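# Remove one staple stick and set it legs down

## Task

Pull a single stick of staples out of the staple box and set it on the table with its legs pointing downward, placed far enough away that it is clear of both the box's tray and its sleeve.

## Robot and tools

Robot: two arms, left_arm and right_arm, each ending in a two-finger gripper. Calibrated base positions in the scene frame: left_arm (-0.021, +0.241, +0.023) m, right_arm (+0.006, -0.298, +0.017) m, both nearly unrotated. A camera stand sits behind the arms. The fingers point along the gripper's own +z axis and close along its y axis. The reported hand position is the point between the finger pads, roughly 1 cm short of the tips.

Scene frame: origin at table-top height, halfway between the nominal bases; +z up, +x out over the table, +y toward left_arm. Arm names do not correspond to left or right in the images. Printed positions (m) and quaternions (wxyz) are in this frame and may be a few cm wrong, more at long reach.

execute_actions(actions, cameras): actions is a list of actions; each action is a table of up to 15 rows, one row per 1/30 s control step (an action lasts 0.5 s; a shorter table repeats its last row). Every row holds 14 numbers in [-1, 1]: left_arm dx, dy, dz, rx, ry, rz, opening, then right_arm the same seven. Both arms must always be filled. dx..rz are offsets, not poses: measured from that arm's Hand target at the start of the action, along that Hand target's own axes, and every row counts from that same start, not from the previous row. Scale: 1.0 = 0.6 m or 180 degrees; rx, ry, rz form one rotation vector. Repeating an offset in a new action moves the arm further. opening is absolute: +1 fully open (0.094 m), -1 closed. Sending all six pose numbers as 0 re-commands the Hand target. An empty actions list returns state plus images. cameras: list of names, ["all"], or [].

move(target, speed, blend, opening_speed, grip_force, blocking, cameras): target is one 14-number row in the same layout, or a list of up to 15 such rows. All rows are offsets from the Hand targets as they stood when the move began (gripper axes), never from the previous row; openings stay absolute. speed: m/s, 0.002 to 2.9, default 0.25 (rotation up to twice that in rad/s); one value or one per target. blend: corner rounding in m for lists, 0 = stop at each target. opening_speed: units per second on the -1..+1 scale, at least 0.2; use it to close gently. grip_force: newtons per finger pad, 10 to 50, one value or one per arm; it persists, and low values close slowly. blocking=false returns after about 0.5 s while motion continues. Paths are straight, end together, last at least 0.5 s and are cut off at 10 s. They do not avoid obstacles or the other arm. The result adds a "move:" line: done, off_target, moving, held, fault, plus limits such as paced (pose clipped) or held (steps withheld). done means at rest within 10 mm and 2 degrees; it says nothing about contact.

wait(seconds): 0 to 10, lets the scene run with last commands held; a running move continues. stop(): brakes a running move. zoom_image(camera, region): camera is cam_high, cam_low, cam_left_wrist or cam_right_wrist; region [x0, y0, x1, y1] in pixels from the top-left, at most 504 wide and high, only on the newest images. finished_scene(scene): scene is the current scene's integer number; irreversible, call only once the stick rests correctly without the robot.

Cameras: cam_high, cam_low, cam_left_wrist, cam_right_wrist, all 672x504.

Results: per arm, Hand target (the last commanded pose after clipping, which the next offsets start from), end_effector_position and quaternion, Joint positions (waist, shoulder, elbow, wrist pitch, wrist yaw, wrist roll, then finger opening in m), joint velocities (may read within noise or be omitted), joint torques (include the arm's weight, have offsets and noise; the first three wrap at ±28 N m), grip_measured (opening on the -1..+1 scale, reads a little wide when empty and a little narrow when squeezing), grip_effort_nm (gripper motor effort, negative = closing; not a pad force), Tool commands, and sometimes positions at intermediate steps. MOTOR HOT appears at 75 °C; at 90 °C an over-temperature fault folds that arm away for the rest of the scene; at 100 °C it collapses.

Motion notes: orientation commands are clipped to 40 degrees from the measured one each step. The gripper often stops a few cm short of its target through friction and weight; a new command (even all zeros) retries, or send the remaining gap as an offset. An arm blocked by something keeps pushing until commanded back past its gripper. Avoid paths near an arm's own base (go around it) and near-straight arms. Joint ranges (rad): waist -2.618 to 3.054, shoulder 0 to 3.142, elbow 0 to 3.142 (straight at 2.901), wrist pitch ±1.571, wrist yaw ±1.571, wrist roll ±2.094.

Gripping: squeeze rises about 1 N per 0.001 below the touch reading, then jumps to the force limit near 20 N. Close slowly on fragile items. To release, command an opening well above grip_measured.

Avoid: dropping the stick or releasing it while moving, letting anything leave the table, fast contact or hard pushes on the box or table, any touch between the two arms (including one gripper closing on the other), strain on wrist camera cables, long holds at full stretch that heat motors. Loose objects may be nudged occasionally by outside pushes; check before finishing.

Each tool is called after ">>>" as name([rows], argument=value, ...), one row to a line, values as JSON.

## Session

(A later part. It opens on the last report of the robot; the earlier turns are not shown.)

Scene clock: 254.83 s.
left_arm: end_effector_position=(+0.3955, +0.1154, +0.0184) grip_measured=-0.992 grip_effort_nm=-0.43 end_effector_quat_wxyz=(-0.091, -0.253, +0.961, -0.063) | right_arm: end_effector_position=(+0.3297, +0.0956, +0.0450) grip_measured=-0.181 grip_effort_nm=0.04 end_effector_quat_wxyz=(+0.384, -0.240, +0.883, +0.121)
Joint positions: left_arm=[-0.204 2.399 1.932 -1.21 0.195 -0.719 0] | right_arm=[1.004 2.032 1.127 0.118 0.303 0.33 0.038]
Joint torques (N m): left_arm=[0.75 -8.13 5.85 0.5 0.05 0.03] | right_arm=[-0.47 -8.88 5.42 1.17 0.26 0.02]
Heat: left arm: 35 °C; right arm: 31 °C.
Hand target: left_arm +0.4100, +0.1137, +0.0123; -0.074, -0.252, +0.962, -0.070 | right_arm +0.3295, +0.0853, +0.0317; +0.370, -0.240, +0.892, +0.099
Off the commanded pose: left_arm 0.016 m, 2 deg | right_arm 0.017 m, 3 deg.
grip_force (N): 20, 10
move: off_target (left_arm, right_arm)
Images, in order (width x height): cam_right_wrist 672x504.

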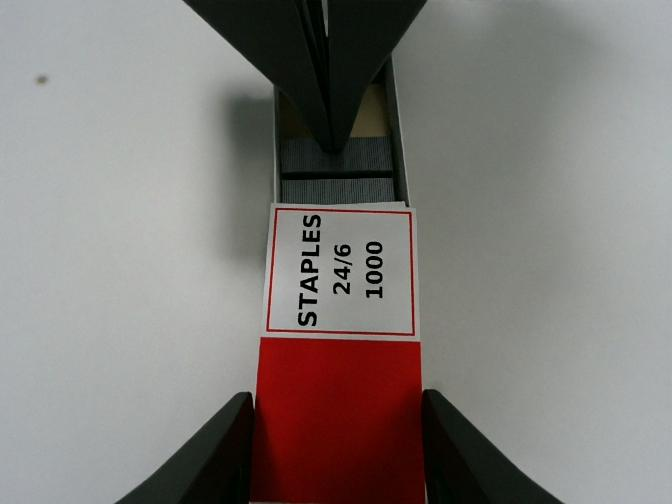

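>>> move(target=[-0.006,0.0,0.004,0,0,0,-1,0,0,0,0,0,0,-0.18], speed=0.03, cameras=["cam_right_wrist"])

>>> zoom_image(camera="cam_right_wrist", region=[240, 0, 440, 210])

Scene clock: 258.17 s.
left_arm: end_effector_position=(+0.4018, +0.1170, +0.0135) grip_measured=-0.992 grip_effort_nm=-0.43 end_effector_quat_wxyz=(-0.087, -0.256, +0.961, -0.064) | right_arm: end_effector_position=(+0.3297, +0.0956, +0.0450) grip_measured=-0.181 grip_effort_nm=0.03 end_effector_quat_wxyz=(+0.384, -0.240, +0.883, +0.121)
Joint positions: left_arm=[-0.198 2.42 1.952 -1.201 0.194 -0.719 0] | right_arm=[1.004 2.032 1.127 0.118 0.303 0.33 0.038]
Joint torques (N m): left_arm=[0.55 -8.73 5.37 0.44 0.03 0.04] | right_arm=[-0.47 -8.91 5.44 1.17 0.25 0.01]
Heat: left arm: 34 °C; right arm: 31 °C.
Hand target: left_arm +0.4128, +0.1150, +0.0094; -0.074, -0.252, +0.962, -0.070 | right_arm +0.3295, +0.0853, +0.0317; +0.370, -0.240, +0.892, +0.099
Off the commanded pose: left_arm 0.012 m, 2 deg | right_arm 0.017 m, 3 deg.
grip_force (N): 20, 10
move: off_target (left_arm, right_arm)
Images, in order (width x height): cam_right_wrist 672x504.

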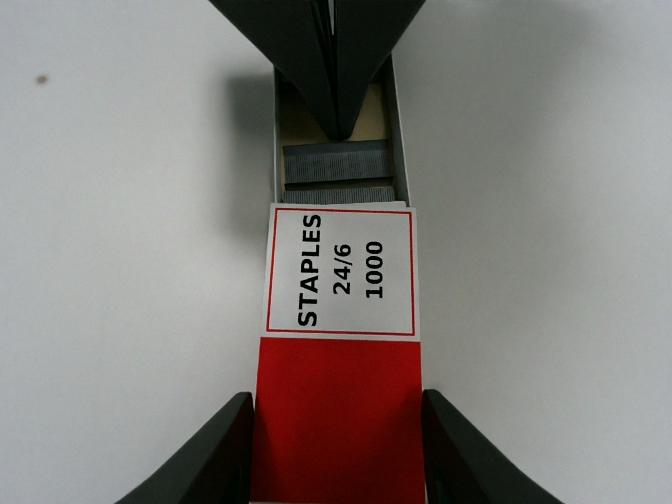

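Scaled by 2.400 from the camera's 672x504 image, which has a finer 960x720 frame.

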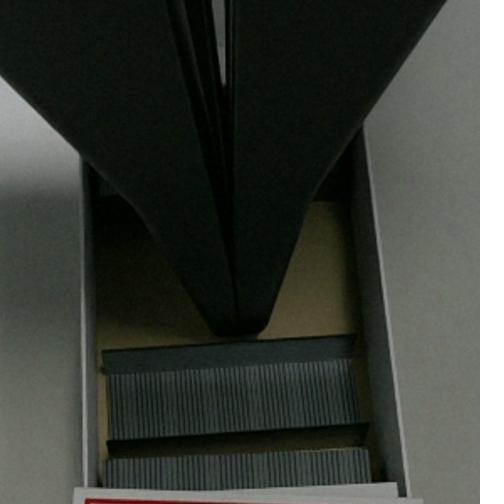

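>>> move(target=[0.004,0,-0.085,0,0,0,-1,0,0,0,0,0,0,-0.18], speed=0.15, cameras=["cam_right_wrist","cam_left_wrist"])

>>> zoom_image(camera="cam_left_wrist", region=[220, 150, 460, 424])

>>> zoom_image(camera="cam_right_wrist", region=[240, 0, 440, 210])

Scene clock: 265.20 s.
left_arm: end_effector_position=(+0.4079, +0.1178, +0.0498) grip_measured=-0.992 grip_effort_nm=-0.43 end_effector_quat_wxyz=(-0.087, -0.256, +0.961, -0.065) | right_arm: end_effector_position=(+0.3297, +0.0956, +0.0450) grip_measured=-0.181 grip_effort_nm=0.04 end_effector_quat_wxyz=(+0.385, -0.243, +0.882, +0.119)
Joint positions: left_arm=[-0.193 2.42 2.098 -1.347 0.194 -0.715 0] | right_arm=[1.004 2.032 1.127 0.118 0.303 0.322 0.038]
Joint torques (N m): left_arm=[0.95 -10.8 6.64 0 0.03 0.11] | right_arm=[-0.47 -8.9 5.42 1.17 0.26 0.02]
Heat: left arm: 33 °C; right arm: 31 °C.
Hand target: left_arm +0.4162, +0.1226, +0.0597; -0.074, -0.252, +0.962, -0.070 | right_arm +0.3295, +0.0853, +0.0317; +0.370, -0.240, +0.892, +0.099
Off the commanded pose: left_arm 0.014 m, 2 deg | right_arm 0.017 m, 3 deg.
grip_force (N): 20, 10
move: off_target (left_arm, right_arm)
Images, in order (width x height): cam_left_wrist 672x504, cam_right_wrist 672x504.

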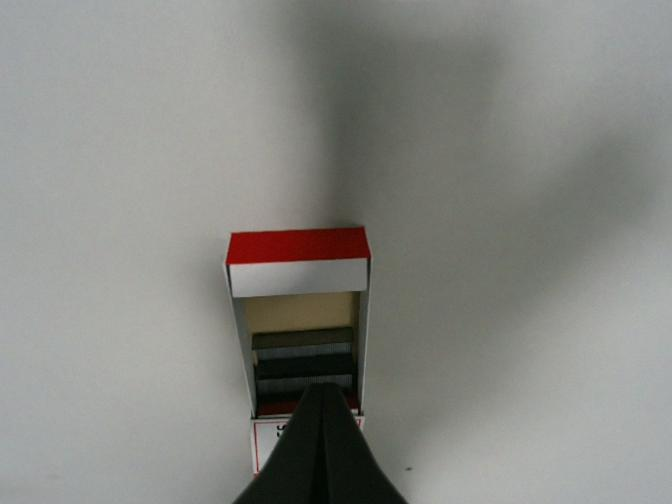

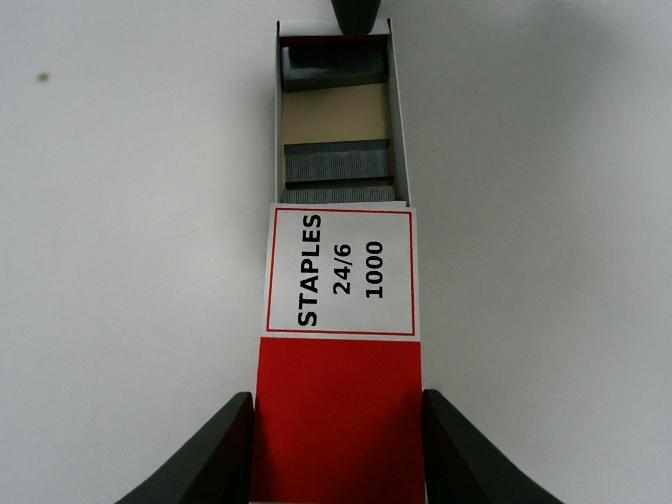

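Scaled by 1.839 from the camera's 672x504 image, which has a finer 960x720 frame.

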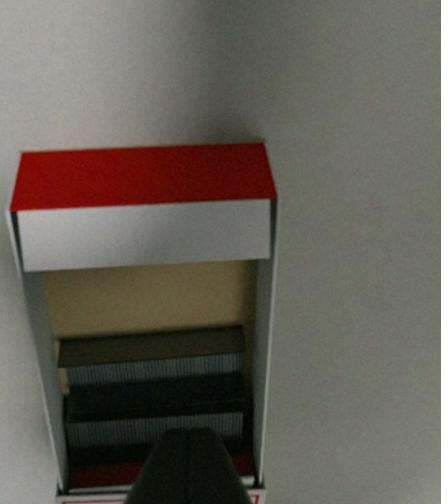

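Scaled by 2.400 from the camera's 672x504 image, which has a finer 960x720 frame.

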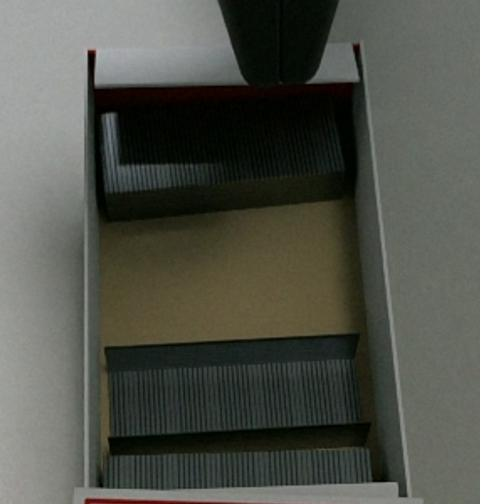

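>>> zoom_image(camera="cam_right_wrist", region=[275, 120, 405, 210])

>>> zoom_image(camera="cam_left_wrist", region=[235, 290, 375, 420])

Scaled by 3.877 from the camera's 672x504 image, which has a finer 960x720 frame.

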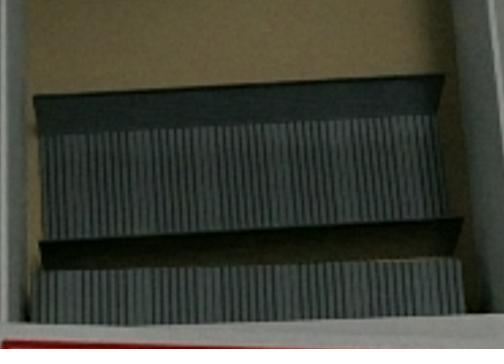

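Scaled by 3.600 from the camera's 672x504 image, which has a finer 960x720 frame.

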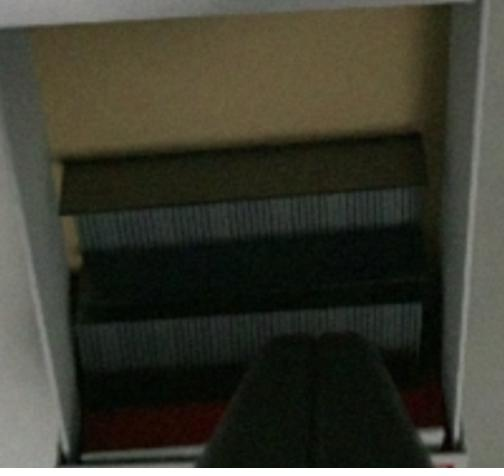

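>>> move(target=[0.06,0,-0.09,0,0,0,-1,0,0,0,0,0,0,-0.18], speed=0.2, cameras=["all"])

>>> zoom_image(camera="cam_left_wrist", region=[240, 200, 400, 380])

Scene clock: 297.23 s.
left_arm: end_effector_position=(+0.3867, +0.1216, +0.0943) grip_measured=-0.992 grip_effort_nm=-0.44 end_effector_quat_wxyz=(-0.100, -0.256, +0.960, -0.058) | right_arm: end_effector_position=(+0.3297, +0.0956, +0.0450) grip_measured=-0.181 grip_effort_nm=0.03 end_effector_quat_wxyz=(+0.385, -0.243, +0.882, +0.119)
Joint positions: left_arm=[-0.195 2.337 2.126 -1.486 0.194 -0.715 0] | right_arm=[1.004 2.032 1.127 0.118 0.303 0.322 0.038]
Joint torques (N m): left_arm=[-1.01 -13.35 6.22 -0.04 0.03 -0.12] | right_arm=[-0.49 -8.88 5.42 1.17 0.26 0.02]
Heat: left arm: 35 °C; right arm: 32 °C.
Hand target: left_arm +0.3909, +0.1148, +0.1190; -0.074, -0.252, +0.962, -0.070 | right_arm +0.3295, +0.0853, +0.0317; +0.370, -0.240, +0.892, +0.099
Off the commanded pose: left_arm 0.026 m, 3 deg | right_arm 0.017 m, 3 deg.
grip_force (N): 20, 10
move: off_target (left_arm, right_arm)

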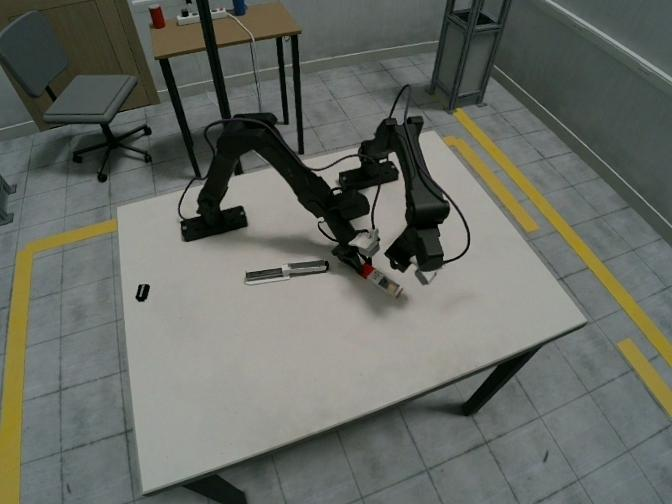

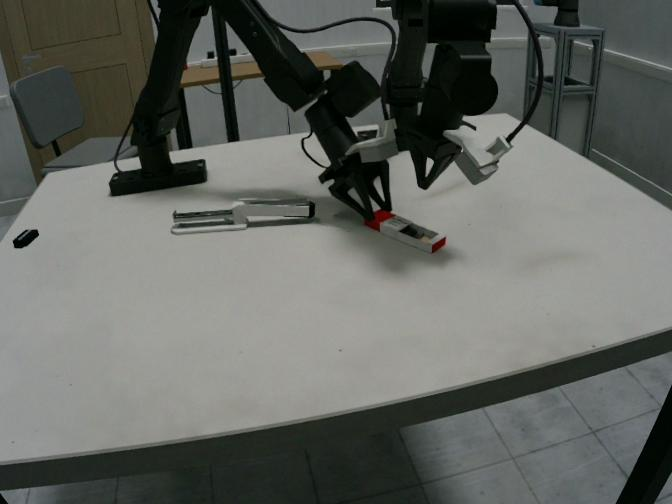

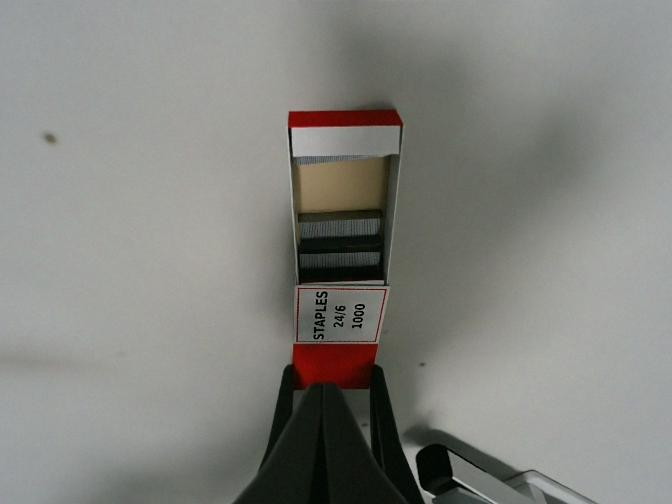

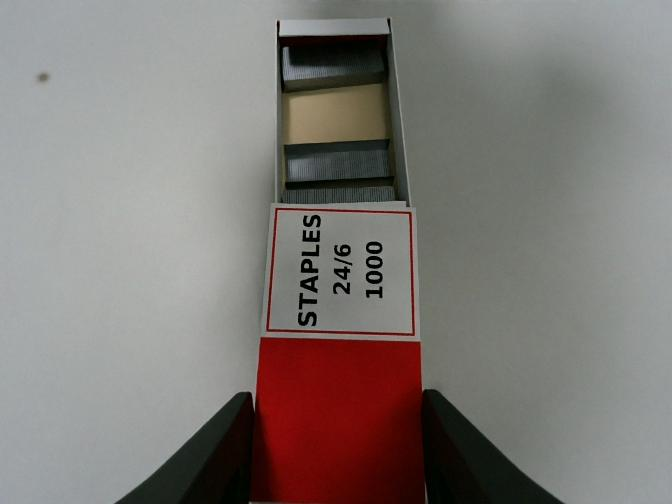

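Scaled by 2.800 from the camera's 672x504 image, which has a finer 960x720 frame.

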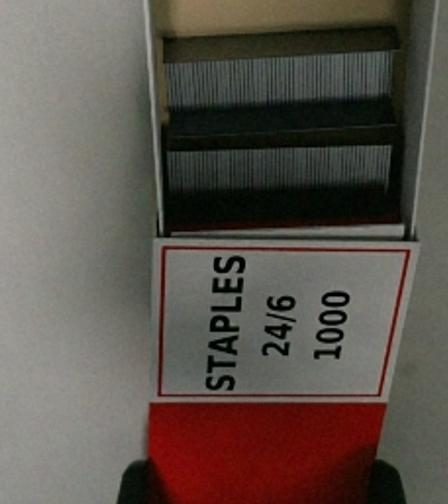

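>>> zoom_image(camera="cam_right_wrist", region=[270, 10, 410, 110])

>>> zoom_image(camera="cam_left_wrist", region=[280, 100, 410, 230])

>>> zoom_image(camera="cam_low", region=[350, 195, 460, 265])

>>> zoom_image(camera="cam_right_wrist", region=[275, 130, 405, 210])

Scaled by 3.600 from the camera's 672x504 image, which has a finer 960x720 frame.

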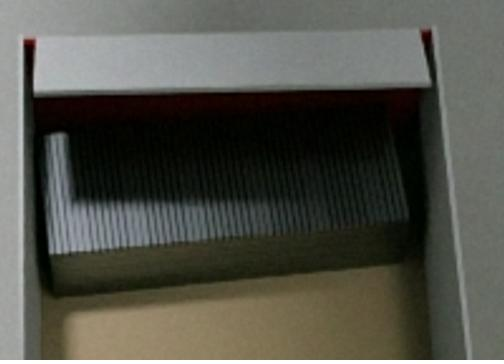

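Scaled by 3.877 from the camera's 672x504 image, which has a finer 960x720 frame.

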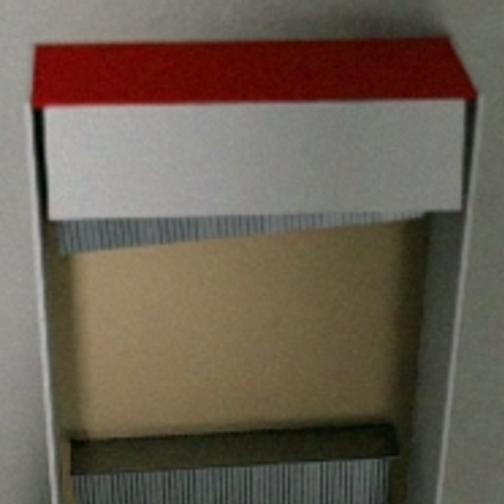

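Scaled by 4.582 from the camera's 672x504 image, which has a finer 960x720 frame.

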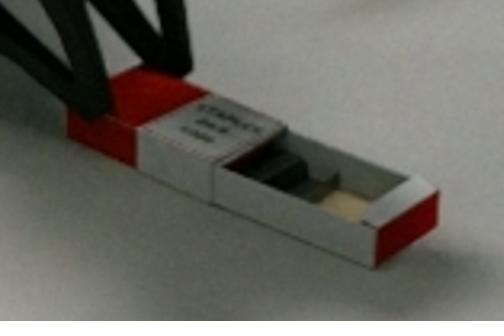

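Scaled by 3.877 from the camera's 672x504 image, which has a finer 960x720 frame.

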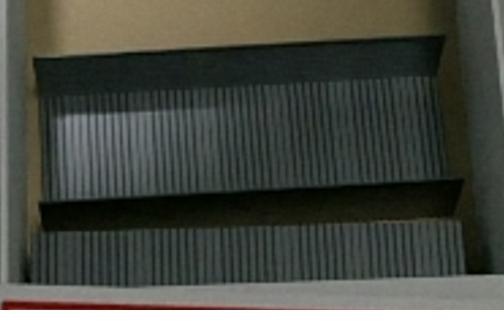

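>>> move(target=[-0.0772,-0.0023,0.112,0,0,0,-1,0,0,0,0,0,0,-0.18], speed=0.12, cameras=["cam_right_wrist","cam_left_wrist"])

Scene clock: 313.90 s.
left_arm: end_effector_position=(+0.4072, +0.1215, +0.0383) grip_measured=-0.992 grip_effort_nm=-0.43 end_effector_quat_wxyz=(-0.102, -0.256, +0.960, -0.058) | right_arm: end_effector_position=(+0.3297, +0.0956, +0.0450) grip_measured=-0.181 grip_effort_nm=0.03 end_effector_quat_wxyz=(+0.385, -0.243, +0.882, +0.119)
Joint positions: left_arm=[-0.185 2.463 2.126 -1.367 0.194 -0.704 0] | right_arm=[1.004 2.032 1.127 0.118 0.303 0.322 0.038]
Joint torques (N m): left_arm=[0.72 -10.59 6.64 0.36 0.02 0.08] | right_arm=[-0.47 -8.9 5.42 1.17 0.26 0.01]
Heat: left arm: 34 °C; right arm: 32 °C.
Hand target: left_arm +0.4244, +0.1241, +0.0451; -0.074, -0.252, +0.962, -0.070 | right_arm +0.3295, +0.0853, +0.0317; +0.370, -0.240, +0.892, +0.099
Off the commanded pose: left_arm 0.019 m, 3 deg | right_arm 0.017 m, 3 deg.
grip_force (N): 20, 10
move: off_target (left_arm, right_arm)
Images, in order (width x height): cam_left_wrist 672x504, cam_right_wrist 672x504.

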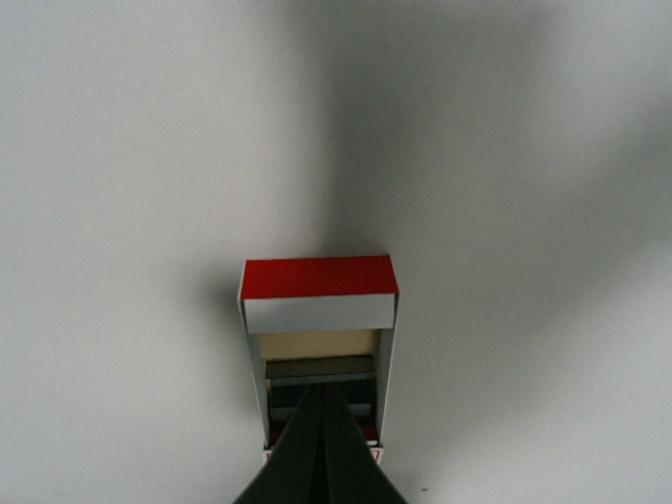

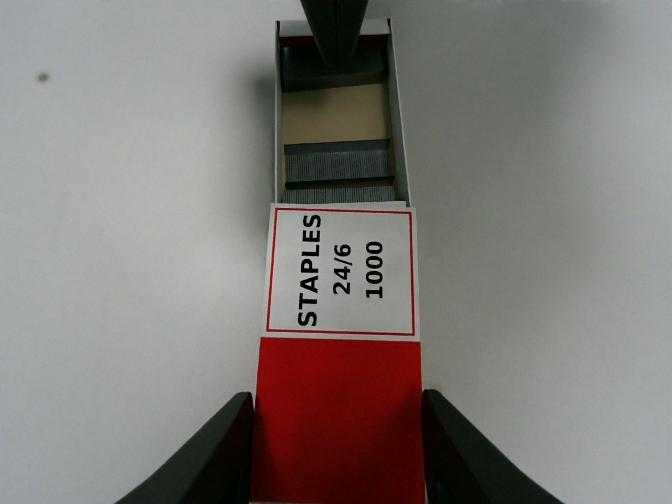

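>>> move(target=[-0.022,0.0,0.006,0,0,0,-1,0,0,0,0,0,0,-0.18], speed=0.1, cameras=["cam_right_wrist","cam_left_wrist"])

Scene clock: 316.90 s.
left_arm: end_effector_position=(+0.4273, +0.1276, +0.0349) grip_measured=-0.992 grip_effort_nm=-0.43 end_effector_quat_wxyz=(-0.085, -0.259, +0.960, -0.067) | right_arm: end_effector_position=(+0.3297, +0.0956, +0.0450) grip_measured=-0.181 grip_effort_nm=0.03 end_effector_quat_wxyz=(+0.385, -0.243, +0.882, +0.119)
Joint positions: left_arm=[-0.164 2.517 2.215 -1.367 0.194 -0.693 0] | right_arm=[1.004 2.032 1.127 0.118 0.303 0.322 0.038]
Joint torques (N m): left_arm=[0.76 -10.13 6.68 0.08 0.01 0.09] | right_arm=[-0.47 -8.91 5.44 1.16 0.26 0.02]
Heat: left arm: 34 °C; right arm: 32 °C.
Hand target: left_arm +0.4354, +0.1297, +0.0392; -0.074, -0.252, +0.962, -0.070 | right_arm +0.3295, +0.0853, +0.0317; +0.370, -0.240, +0.892, +0.099
Off the commanded pose: left_arm 0.009 m, 2 deg | right_arm 0.017 m, 3 deg.
grip_force (N): 20, 10
move: off_target (right_arm)
Images, in order (width x height): cam_left_wrist 672x504, cam_right_wrist 672x504.

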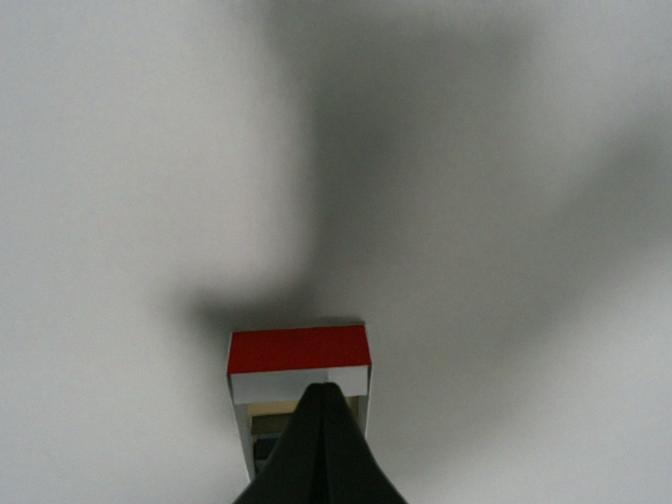

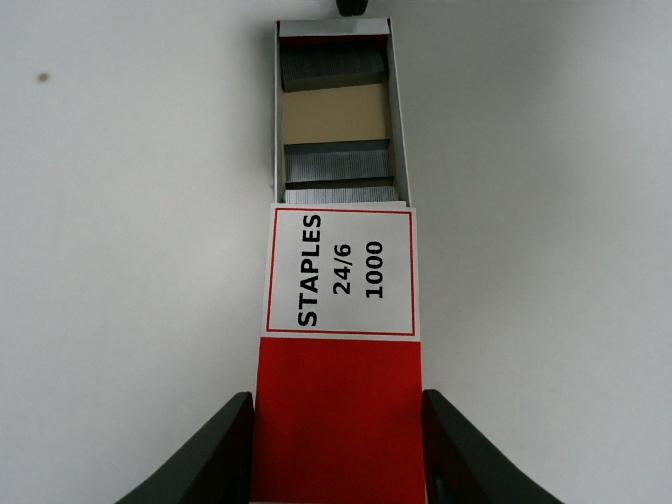

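>>> move(target=[0.018,0.008,0.0025,0,0,0,-1,0,0,0,0,0,0,-0.18], speed=0.1, cameras=["cam_right_wrist"])

Scene clock: 319.30 s.
left_arm: end_effector_position=(+0.4137, +0.1307, +0.0209) grip_measured=-0.992 grip_effort_nm=-0.44 end_effector_quat_wxyz=(-0.107, -0.260, +0.958, -0.057) | right_arm: end_effector_position=(+0.3297, +0.0956, +0.0450) grip_measured=-0.181 grip_effort_nm=0.04 end_effector_quat_wxyz=(+0.385, -0.243, +0.882, +0.119)
Joint positions: left_arm=[-0.162 2.514 2.147 -1.351 0.194 -0.69 0] | right_arm=[1.004 2.032 1.127 0.118 0.303 0.322 0.038]
Joint torques (N m): left_arm=[0.05 -15.32 2.8 0.37 0.04 0.03] | right_arm=[-0.47 -8.91 5.45 1.17 0.25 0.02]
Heat: left arm: 34 °C; right arm: 32 °C.
Hand target: left_arm +0.4235, +0.1285, +0.0392; -0.074, -0.252, +0.962, -0.070 | right_arm +0.3295, +0.0853, +0.0317; +0.370, -0.240, +0.892, +0.099
Off the commanded pose: left_arm 0.021 m, 4 deg | right_arm 0.017 m, 3 deg.
grip_force (N): 20, 10
move: off_target (left_arm, right_arm)
Images, in order (width x height): cam_right_wrist 672x504.

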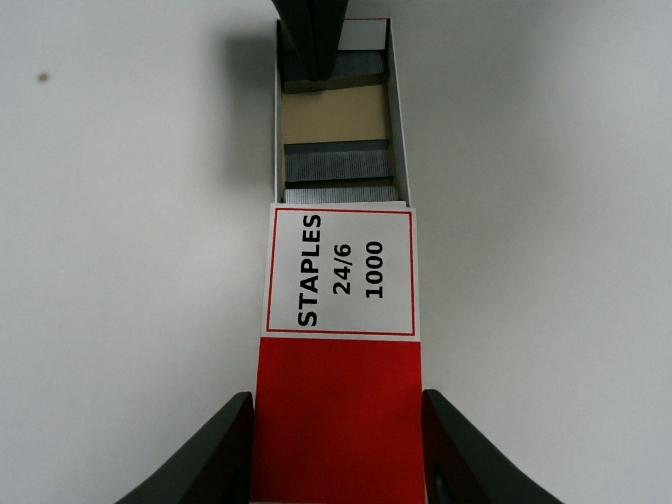

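>>> move(target=[-0.012,-0.008,-0.01,0,0,0,-1,0,0,0,0,0,0,-0.18], speed=0.1, cameras=["cam_right_wrist"])

>>> zoom_image(camera="cam_right_wrist", region=[260, 0, 420, 110])

Scene clock: 326.00 s.
left_arm: end_effector_position=(+0.4266, +0.1284, +0.0344) grip_measured=-0.992 grip_effort_nm=-0.43 end_effector_quat_wxyz=(-0.085, -0.258, +0.960, -0.067) | right_arm: end_effector_position=(+0.3297, +0.0956, +0.0450) grip_measured=-0.181 grip_effort_nm=0.04 end_effector_quat_wxyz=(+0.385, -0.243, +0.882, +0.119)
Joint positions: left_arm=[-0.162 2.514 2.207 -1.364 0.194 -0.689 0] | right_arm=[1.004 2.032 1.127 0.118 0.303 0.322 0.038]
Joint torques (N m): left_arm=[0.59 -11.32 6.45 -0.01 0.02 0.06] | right_arm=[-0.47 -8.9 5.44 1.16 0.25 0.02]
Heat: left arm: 36 °C; right arm: 32 °C.
Hand target: left_arm +0.4327, +0.1288, +0.0443; -0.074, -0.252, +0.962, -0.070 | right_arm +0.3295, +0.0853, +0.0317; +0.370, -0.240, +0.892, +0.099
Off the commanded pose: left_arm 0.012 m, 2 deg | right_arm 0.017 m, 3 deg.
grip_force (N): 20, 10
move: off_target (left_arm, right_arm)
Images, in order (width x height): cam_right_wrist 672x504.

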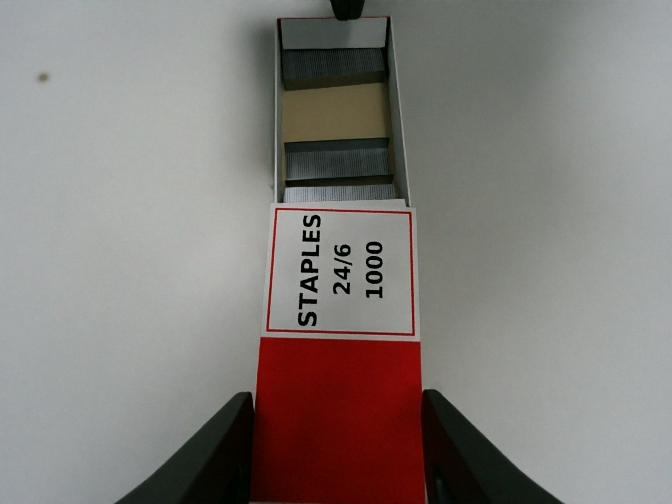

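Scaled by 3.150 from the camera's 672x504 image, which has a finer 960x720 frame.

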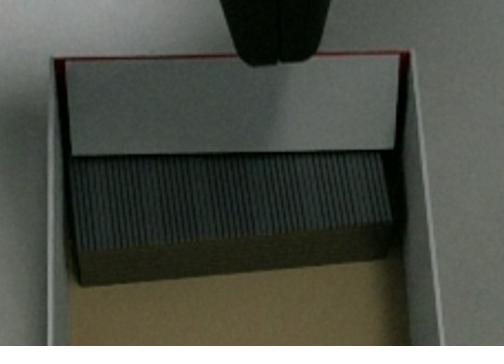

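>>> move(target=[0.0065,0.006,0.038,0,0,0,-1,0,0,0,0,0,0,-0.18], speed=0.05, cameras=["cam_right_wrist"])

>>> zoom_image(camera="cam_right_wrist", region=[260, 0, 420, 110])

Scene clock: 333.87 s.
left_arm: end_effector_position=(+0.4181, +0.1303, +0.0201) grip_measured=-0.992 grip_effort_nm=-0.44 end_effector_quat_wxyz=(-0.096, -0.259, +0.959, -0.063) | right_arm: end_effector_position=(+0.3297, +0.0956, +0.0450) grip_measured=-0.181 grip_effort_nm=0.04 end_effector_quat_wxyz=(+0.384, -0.243, +0.883, +0.119)
Joint positions: left_arm=[-0.161 2.504 2.13 -1.319 0.195 -0.687 0] | right_arm=[1.004 2.032 1.127 0.118 0.303 0.324 0.038]
Joint torques (N m): left_arm=[-0.27 -12.63 2.24 0.63 0.02 0] | right_arm=[-0.5 -8.9 5.44 1.17 0.25 0.02]
Heat: left arm: 36 °C; right arm: 32 °C.
Hand target: left_arm +0.4251, +0.1261, +0.0223; -0.074, -0.252, +0.962, -0.070 | right_arm +0.3295, +0.0853, +0.0317; +0.370, -0.240, +0.892, +0.099
Off the commanded pose: left_arm 0.009 m, 3 deg | right_arm 0.017 m, 3 deg.
grip_force (N): 20, 10
move: off_target (left_arm, right_arm)
Images, in order (width x height): cam_right_wrist 672x504.

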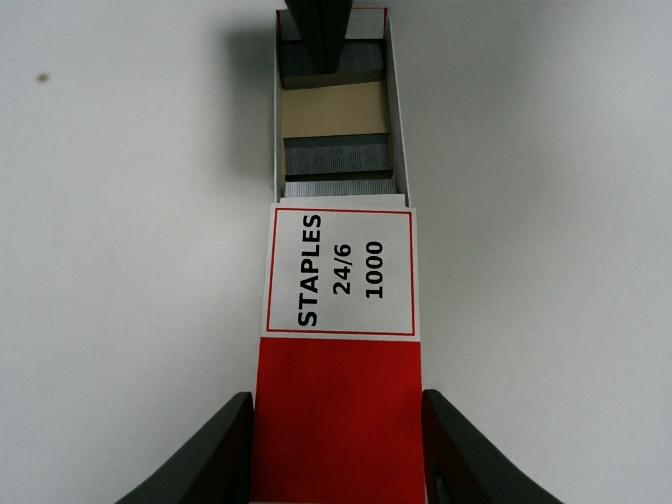

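Scaled by 3.150 from the camera's 672x504 image, which has a finer 960x720 frame.

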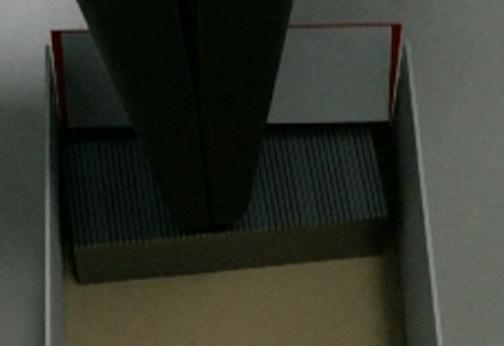

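>>> move(target=[-0.006,-0.0035,-0.0085,0,0,0,-1,0,0,0,0,0,0,-0.18], speed=0.1, cameras=["cam_right_wrist"])

>>> zoom_image(camera="cam_right_wrist", region=[260, 0, 420, 110])

Scene clock: 341.63 s.
left_arm: end_effector_position=(+0.4185, +0.1305, +0.0204) grip_measured=-0.992 grip_effort_nm=-0.43 end_effector_quat_wxyz=(-0.095, -0.262, +0.958, -0.062) | right_arm: end_effector_position=(+0.3297, +0.0956, +0.0450) grip_measured=-0.181 grip_effort_nm=0.03 end_effector_quat_wxyz=(+0.384, -0.243, +0.883, +0.119)
Joint positions: left_arm=[-0.161 2.504 2.132 -1.319 0.194 -0.693 0] | right_arm=[1.004 2.032 1.127 0.118 0.303 0.324 0.038]
Joint torques (N m): left_arm=[0.01 -11.12 5.79 0.26 0.04 -0.01] | right_arm=[-0.47 -8.9 5.44 1.17 0.25 0.02]
Heat: left arm: 34 °C; right arm: 32 °C.
Hand target: left_arm +0.4298, +0.1269, +0.0269; -0.074, -0.252, +0.962, -0.070 | right_arm +0.3295, +0.0853, +0.0317; +0.370, -0.240, +0.892, +0.099
Off the commanded pose: left_arm 0.014 m, 3 deg | right_arm 0.017 m, 3 deg.
grip_force (N): 20, 10
move: off_target (left_arm, right_arm)
Images, in order (width x height): cam_right_wrist 672x504.

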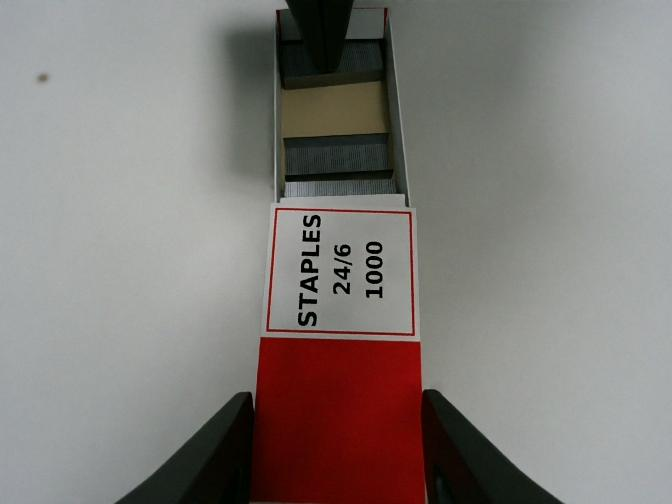

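Scaled by 3.150 from the camera's 672x504 image, which has a finer 960x720 frame.

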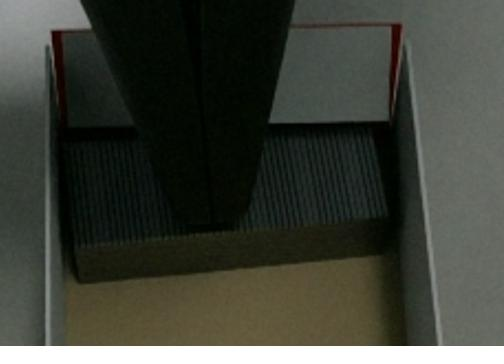

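>>> move(target=[-0.007,-0.003,-0.007,0,0,0,-1,0,0,0,0,0,0,-0.18], speed=0.1, cameras=["cam_right_wrist"])

>>> zoom_image(camera="cam_right_wrist", region=[260, 0, 420, 110])

Scene clock: 344.67 s.
left_arm: end_effector_position=(+0.4298, +0.1286, +0.0268) grip_measured=-0.992 grip_effort_nm=-0.43 end_effector_quat_wxyz=(-0.079, -0.260, +0.960, -0.070) | right_arm: end_effector_position=(+0.3297, +0.0956, +0.0450) grip_measured=-0.181 grip_effort_nm=0.04 end_effector_quat_wxyz=(+0.385, -0.243, +0.882, +0.119)
Joint positions: left_arm=[-0.161 2.515 2.181 -1.322 0.194 -0.693 0] | right_arm=[1.004 2.032 1.127 0.118 0.303 0.322 0.038]
Joint torques (N m): left_arm=[0.4 -10.04 6.57 0 0.03 0.06] | right_arm=[-0.47 -8.91 5.45 1.17 0.25 0.02]
Heat: left arm: 34 °C; right arm: 32 °C.
Hand target: left_arm +0.4348, +0.1281, +0.0304; -0.074, -0.252, +0.962, -0.070 | right_arm +0.3295, +0.0853, +0.0317; +0.370, -0.240, +0.892, +0.099
Off the commanded pose: left_arm 0.006 m, 1 deg | right_arm 0.017 m, 3 deg.
grip_force (N): 20, 10
move: off_target (right_arm)
Images, in order (width x height): cam_right_wrist 672x504.

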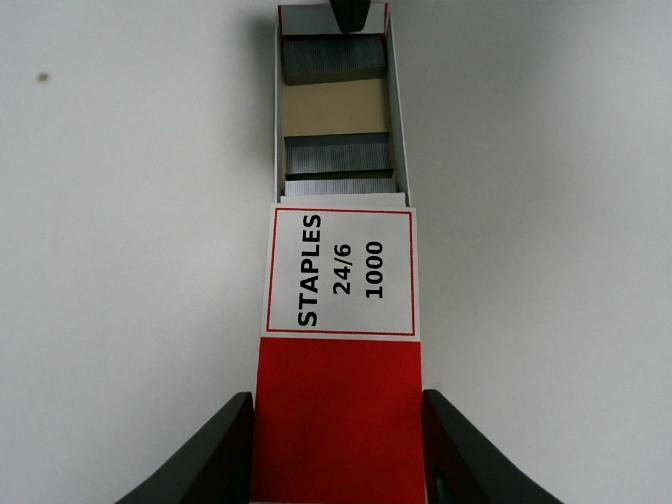

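Scaled by 3.150 from the camera's 672x504 image, which has a finer 960x720 frame.

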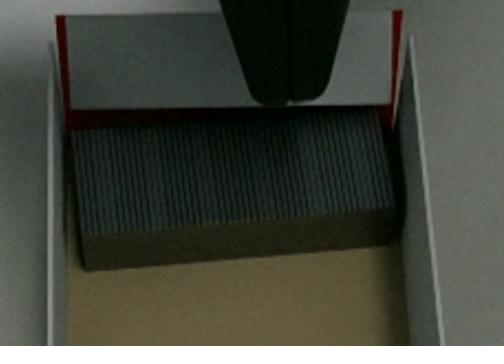

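>>> move(target=[0.002,0.0065,0.024,0,0,0,-1,0,0,0,0,0,0,-0.18], speed=0.05, cameras=["cam_right_wrist"])

>>> zoom_image(camera="cam_right_wrist", region=[260, 0, 420, 110])

Scene clock: 349.23 s.
left_arm: end_effector_position=(+0.4257, +0.1295, +0.0198) grip_measured=-0.992 grip_effort_nm=-0.43 end_effector_quat_wxyz=(-0.085, -0.261, +0.959, -0.066) | right_arm: end_effector_position=(+0.3297, +0.0956, +0.0450) grip_measured=-0.181 grip_effort_nm=0.03 end_effector_quat_wxyz=(+0.385, -0.243, +0.882, +0.119)
Joint positions: left_arm=[-0.161 2.515 2.152 -1.307 0.192 -0.693 0] | right_arm=[1.004 2.032 1.127 0.118 0.303 0.322 0.038]
Joint torques (N m): left_arm=[0.29 -11.19 2.63 0.52 0.06 0.04] | right_arm=[-0.47 -8.9 5.45 1.18 0.25 0.01]
Heat: left arm: 33 °C; right arm: 32 °C.
Hand target: left_arm +0.4303, +0.1284, +0.0161; -0.074, -0.252, +0.962, -0.070 | right_arm +0.3295, +0.0853, +0.0317; +0.370, -0.240, +0.892, +0.099
Off the commanded pose: left_arm 0.006 m, 2 deg | right_arm 0.017 m, 3 deg.
grip_force (N): 20, 10
move: off_target (right_arm)
Images, in order (width x height): cam_right_wrist 672x504.

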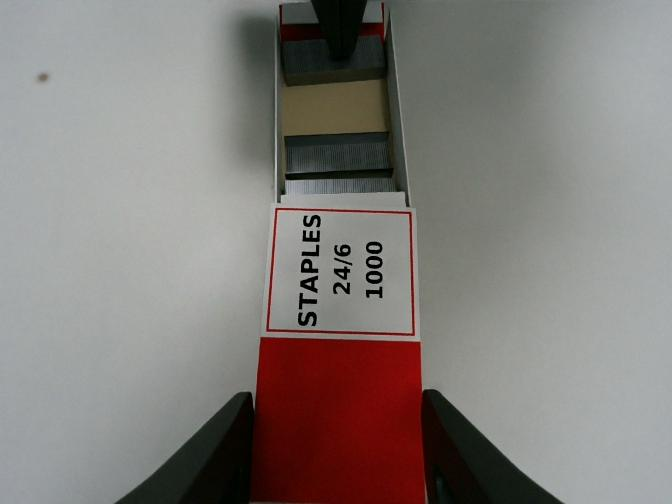

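Scaled by 3.150 from the camera's 672x504 image, which has a finer 960x720 frame.

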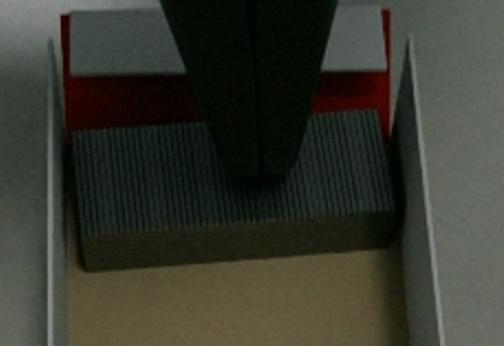

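>>> move([
  [-0.001,0.0005,0.006,0,0,0,-1,0,0,0,0,0,0,-0.18],
  [0.027,0.001,0.010,0,0,0,-1,0,0,0,0,0,0,-0.18],
], speed=0.04, blend=0.002, cameras=["cam_right_wrist"])

>>> zoom_image(camera="cam_right_wrist", region=[260, 0, 420, 110])

Scene clock: 352.83 s.
left_arm: end_effector_position=(+0.4243, +0.1291, +0.0183) grip_measured=-0.992 grip_effort_nm=-0.43 end_effector_quat_wxyz=(-0.065, -0.257, +0.961, -0.075) | right_arm: end_effector_position=(+0.3297, +0.0956, +0.0450) grip_measured=-0.181 grip_effort_nm=0.04 end_effector_quat_wxyz=(+0.385, -0.243, +0.882, +0.119)
Joint positions: left_arm=[-0.162 2.452 2.034 -1.207 0.192 -0.692 0] | right_arm=[1.004 2.032 1.127 0.118 0.303 0.322 0.038]
Joint torques (N m): left_arm=[-1.94 -11.17 1.72 0.3 0.05 -0.13] | right_arm=[-0.46 -8.91 5.46 1.17 0.26 0.02]
Heat: left arm: 33 °C; right arm: 32 °C.
Hand target: left_arm +0.4154, +0.1202, +0.0131; -0.074, -0.252, +0.962, -0.070 | right_arm +0.3295, +0.0853, +0.0317; +0.370, -0.240, +0.892, +0.099
Off the commanded pose: left_arm 0.014 m, 1 deg | right_arm 0.017 m, 3 deg.
grip_force (N): 20, 10
move: off_target (left_arm, right_arm); blend cut to 0.0019 m at target 1
Images, in order (width x height): cam_right_wrist 672x504.

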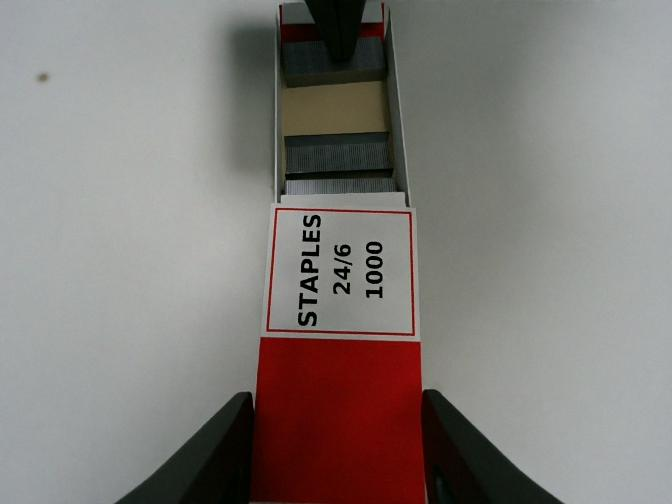

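Scaled by 3.150 from the camera's 672x504 image, which has a finer 960x720 frame.

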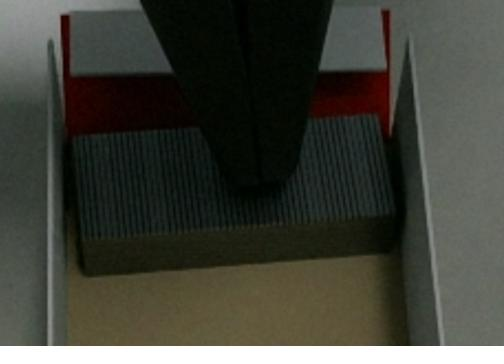

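Waist stuck; more.

>>> move(target=[0.012,-0.002,-0.001,0,0,0,-1,0,0,0,0,0,0,-0.18], speed=0.04, cameras=["cam_right_wrist"])

>>> zoom_image(camera="cam_right_wrist", region=[260, 0, 420, 110])

Scene clock: 355.60 s.
left_arm: end_effector_position=(+0.4171, +0.1233, +0.0189) grip_measured=-0.992 grip_effort_nm=-0.43 end_effector_quat_wxyz=(-0.068, -0.253, +0.962, -0.074) | right_arm: end_effector_position=(+0.3297, +0.0956, +0.0450) grip_measured=-0.181 grip_effort_nm=0.03 end_effector_quat_wxyz=(+0.384, -0.243, +0.883, +0.119)
Joint positions: left_arm=[-0.178 2.431 1.997 -1.197 0.192 -0.696 0] | right_arm=[1.004 2.032 1.127 0.118 0.303 0.324 0.038]
Joint torques (N m): left_arm=[-1.54 -11.18 1.7 0.37 0.07 -0.14] | right_arm=[-0.47 -8.9 5.45 1.17 0.25 0.02]
Heat: left arm: 34 °C; right arm: 32 °C.
Hand target: left_arm +0.4098, +0.1158, +0.0151; -0.074, -0.252, +0.962, -0.070 | right_arm +0.3295, +0.0853, +0.0317; +0.370, -0.240, +0.892, +0.099
Off the commanded pose: left_arm 0.011 m, 1 deg | right_arm 0.017 m, 3 deg.
grip_force (N): 20, 10
move: off_target (left_arm, right_arm)
Images, in order (width x height): cam_right_wrist 672x504.

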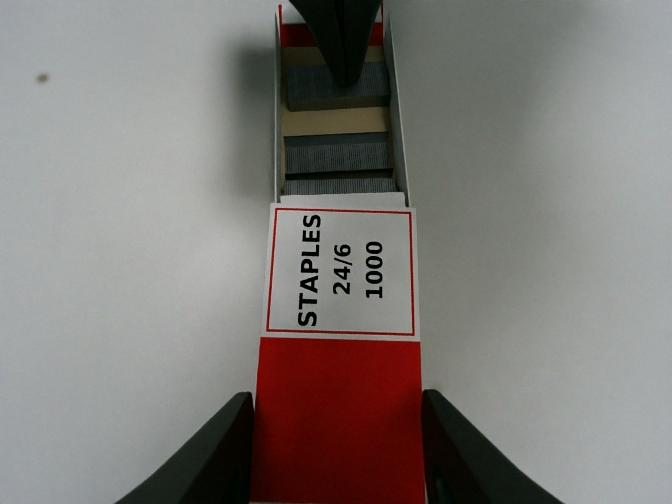

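Scaled by 3.150 from the camera's 672x504 image, which has a finer 960x720 frame.

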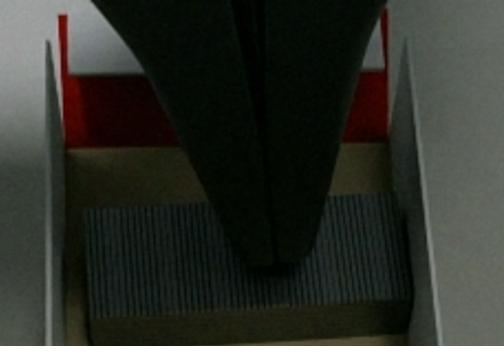

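>>> move([
  [-0.02,0.01,-0.1,0,0,0,-1,0,0,0,0,0,0,-0.18],
  [-0.02,0.01,-0.11,-0.0338,-0.0558,0.4986,-0.5,0,0,0,0,0,0,-0.18],
], speed=0.3, blend=0.01, cameras=["cam_left_wrist","cam_right_wrist"])

Scene clock: 363.53 s.
left_arm: end_effector_position=(+0.4158, +0.1447, +0.0535) grip_measured=-0.502 grip_effort_nm=0.10 end_effector_quat_wxyz=(+0.022, +0.485, +0.873, -0.045) | right_arm: end_effector_position=(+0.3297, +0.0956, +0.0450) grip_measured=-0.181 grip_effort_nm=0.03 end_effector_quat_wxyz=(+0.385, -0.243, +0.882, +0.119)
Joint positions: left_arm=[-0.168 2.294 1.908 -1.172 0.098 0.833 0.023] | right_arm=[1.004 2.032 1.127 0.118 0.303 0.322 0.038]
Joint torques (N m): left_arm=[-0.24 -15.01 3.22 0.68 0.08 0.07] | right_arm=[-0.5 -8.9 5.44 1.17 0.26 0.02]
Heat: left arm: 34 °C; right arm: 32 °C.
Hand target: left_arm +0.4243, +0.1380, +0.0770; +0.061, +0.498, +0.864, -0.035 | right_arm +0.3295, +0.0853, +0.0317; +0.370, -0.240, +0.892, +0.099
Off the commanded pose: left_arm 0.026 m, 5 deg | right_arm 0.017 m, 3 deg.
grip_force (N): 20, 10
move: off_target (left_arm, right_arm); target 2's new opening was sent with left_arm's hand 0.026 m and 5 deg from that target
Images, in order (width x height): cam_left_wrist 672x504, cam_right_wrist 672x504.

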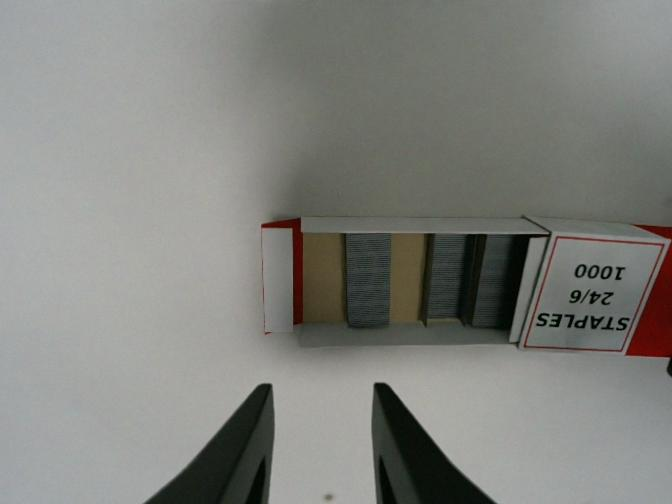

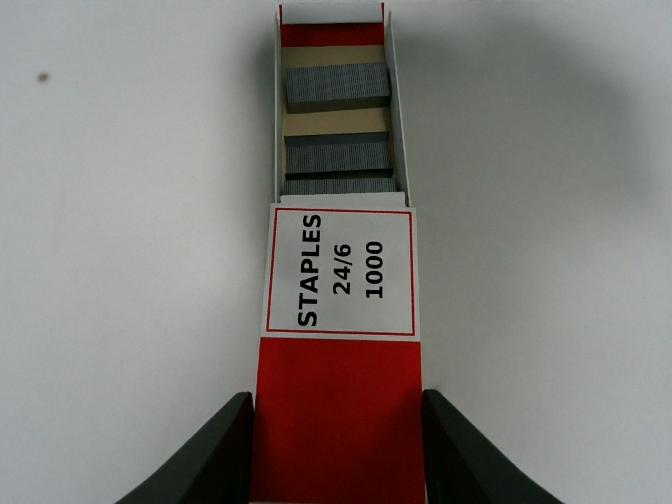

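>>> move(target=[-0.0087,-0.0215,0.055,0,0,0,-0.55,0,0,0,0,0,0,-0.18], speed=0.12, cameras=["cam_left_wrist","cam_right_wrist"])

Scene clock: 372.17 s.
left_arm: end_effector_position=(+0.4081, +0.1261, +0.0267) grip_measured=-0.548 grip_effort_nm=-0.14 end_effector_quat_wxyz=(+0.027, +0.500, +0.864, -0.043) | right_arm: end_effector_position=(+0.3297, +0.0956, +0.0450) grip_measured=-0.181 grip_effort_nm=0.03 end_effector_quat_wxyz=(+0.385, -0.243, +0.882, +0.119)
Joint positions: left_arm=[-0.213 2.29 1.791 -1.046 0.098 0.824 0.021] | right_arm=[1.004 2.032 1.127 0.118 0.303 0.322 0.038]
Joint torques (N m): left_arm=[-0.39 -13.7 3.23 0.7 0.05 -0.12] | right_arm=[-0.49 -8.91 5.44 1.16 0.26 0.02]
Heat: left arm: 38 °C; right arm: 32 °C.
Hand target: left_arm +0.4180, +0.1231, +0.0450; +0.061, +0.498, +0.864, -0.035 | right_arm +0.3295, +0.0853, +0.0317; +0.370, -0.240, +0.892, +0.099
Off the commanded pose: left_arm 0.021 m, 4 deg | right_arm 0.017 m, 3 deg.
grip_force (N): 20, 10
move: off_target (left_arm, right_arm)
Images, in order (width x height): cam_left_wrist 672x504, cam_right_wrist 672x504.

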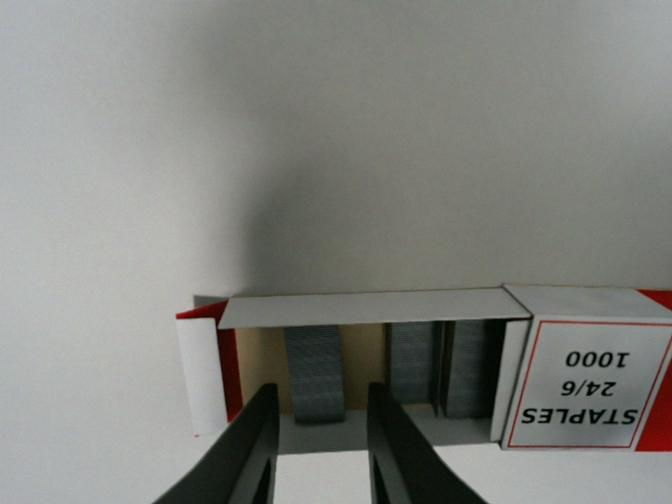

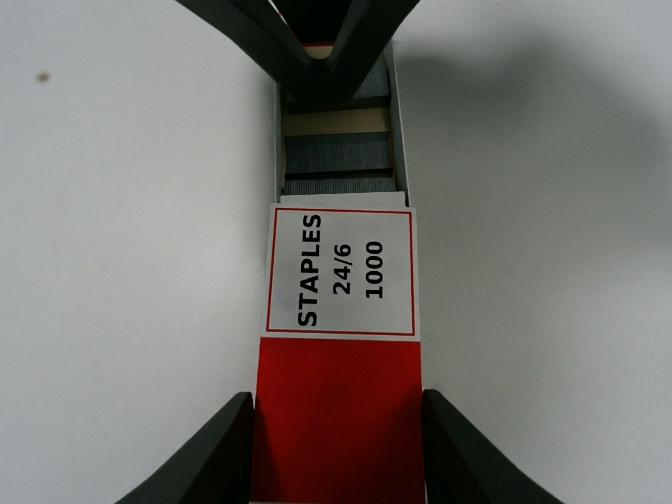

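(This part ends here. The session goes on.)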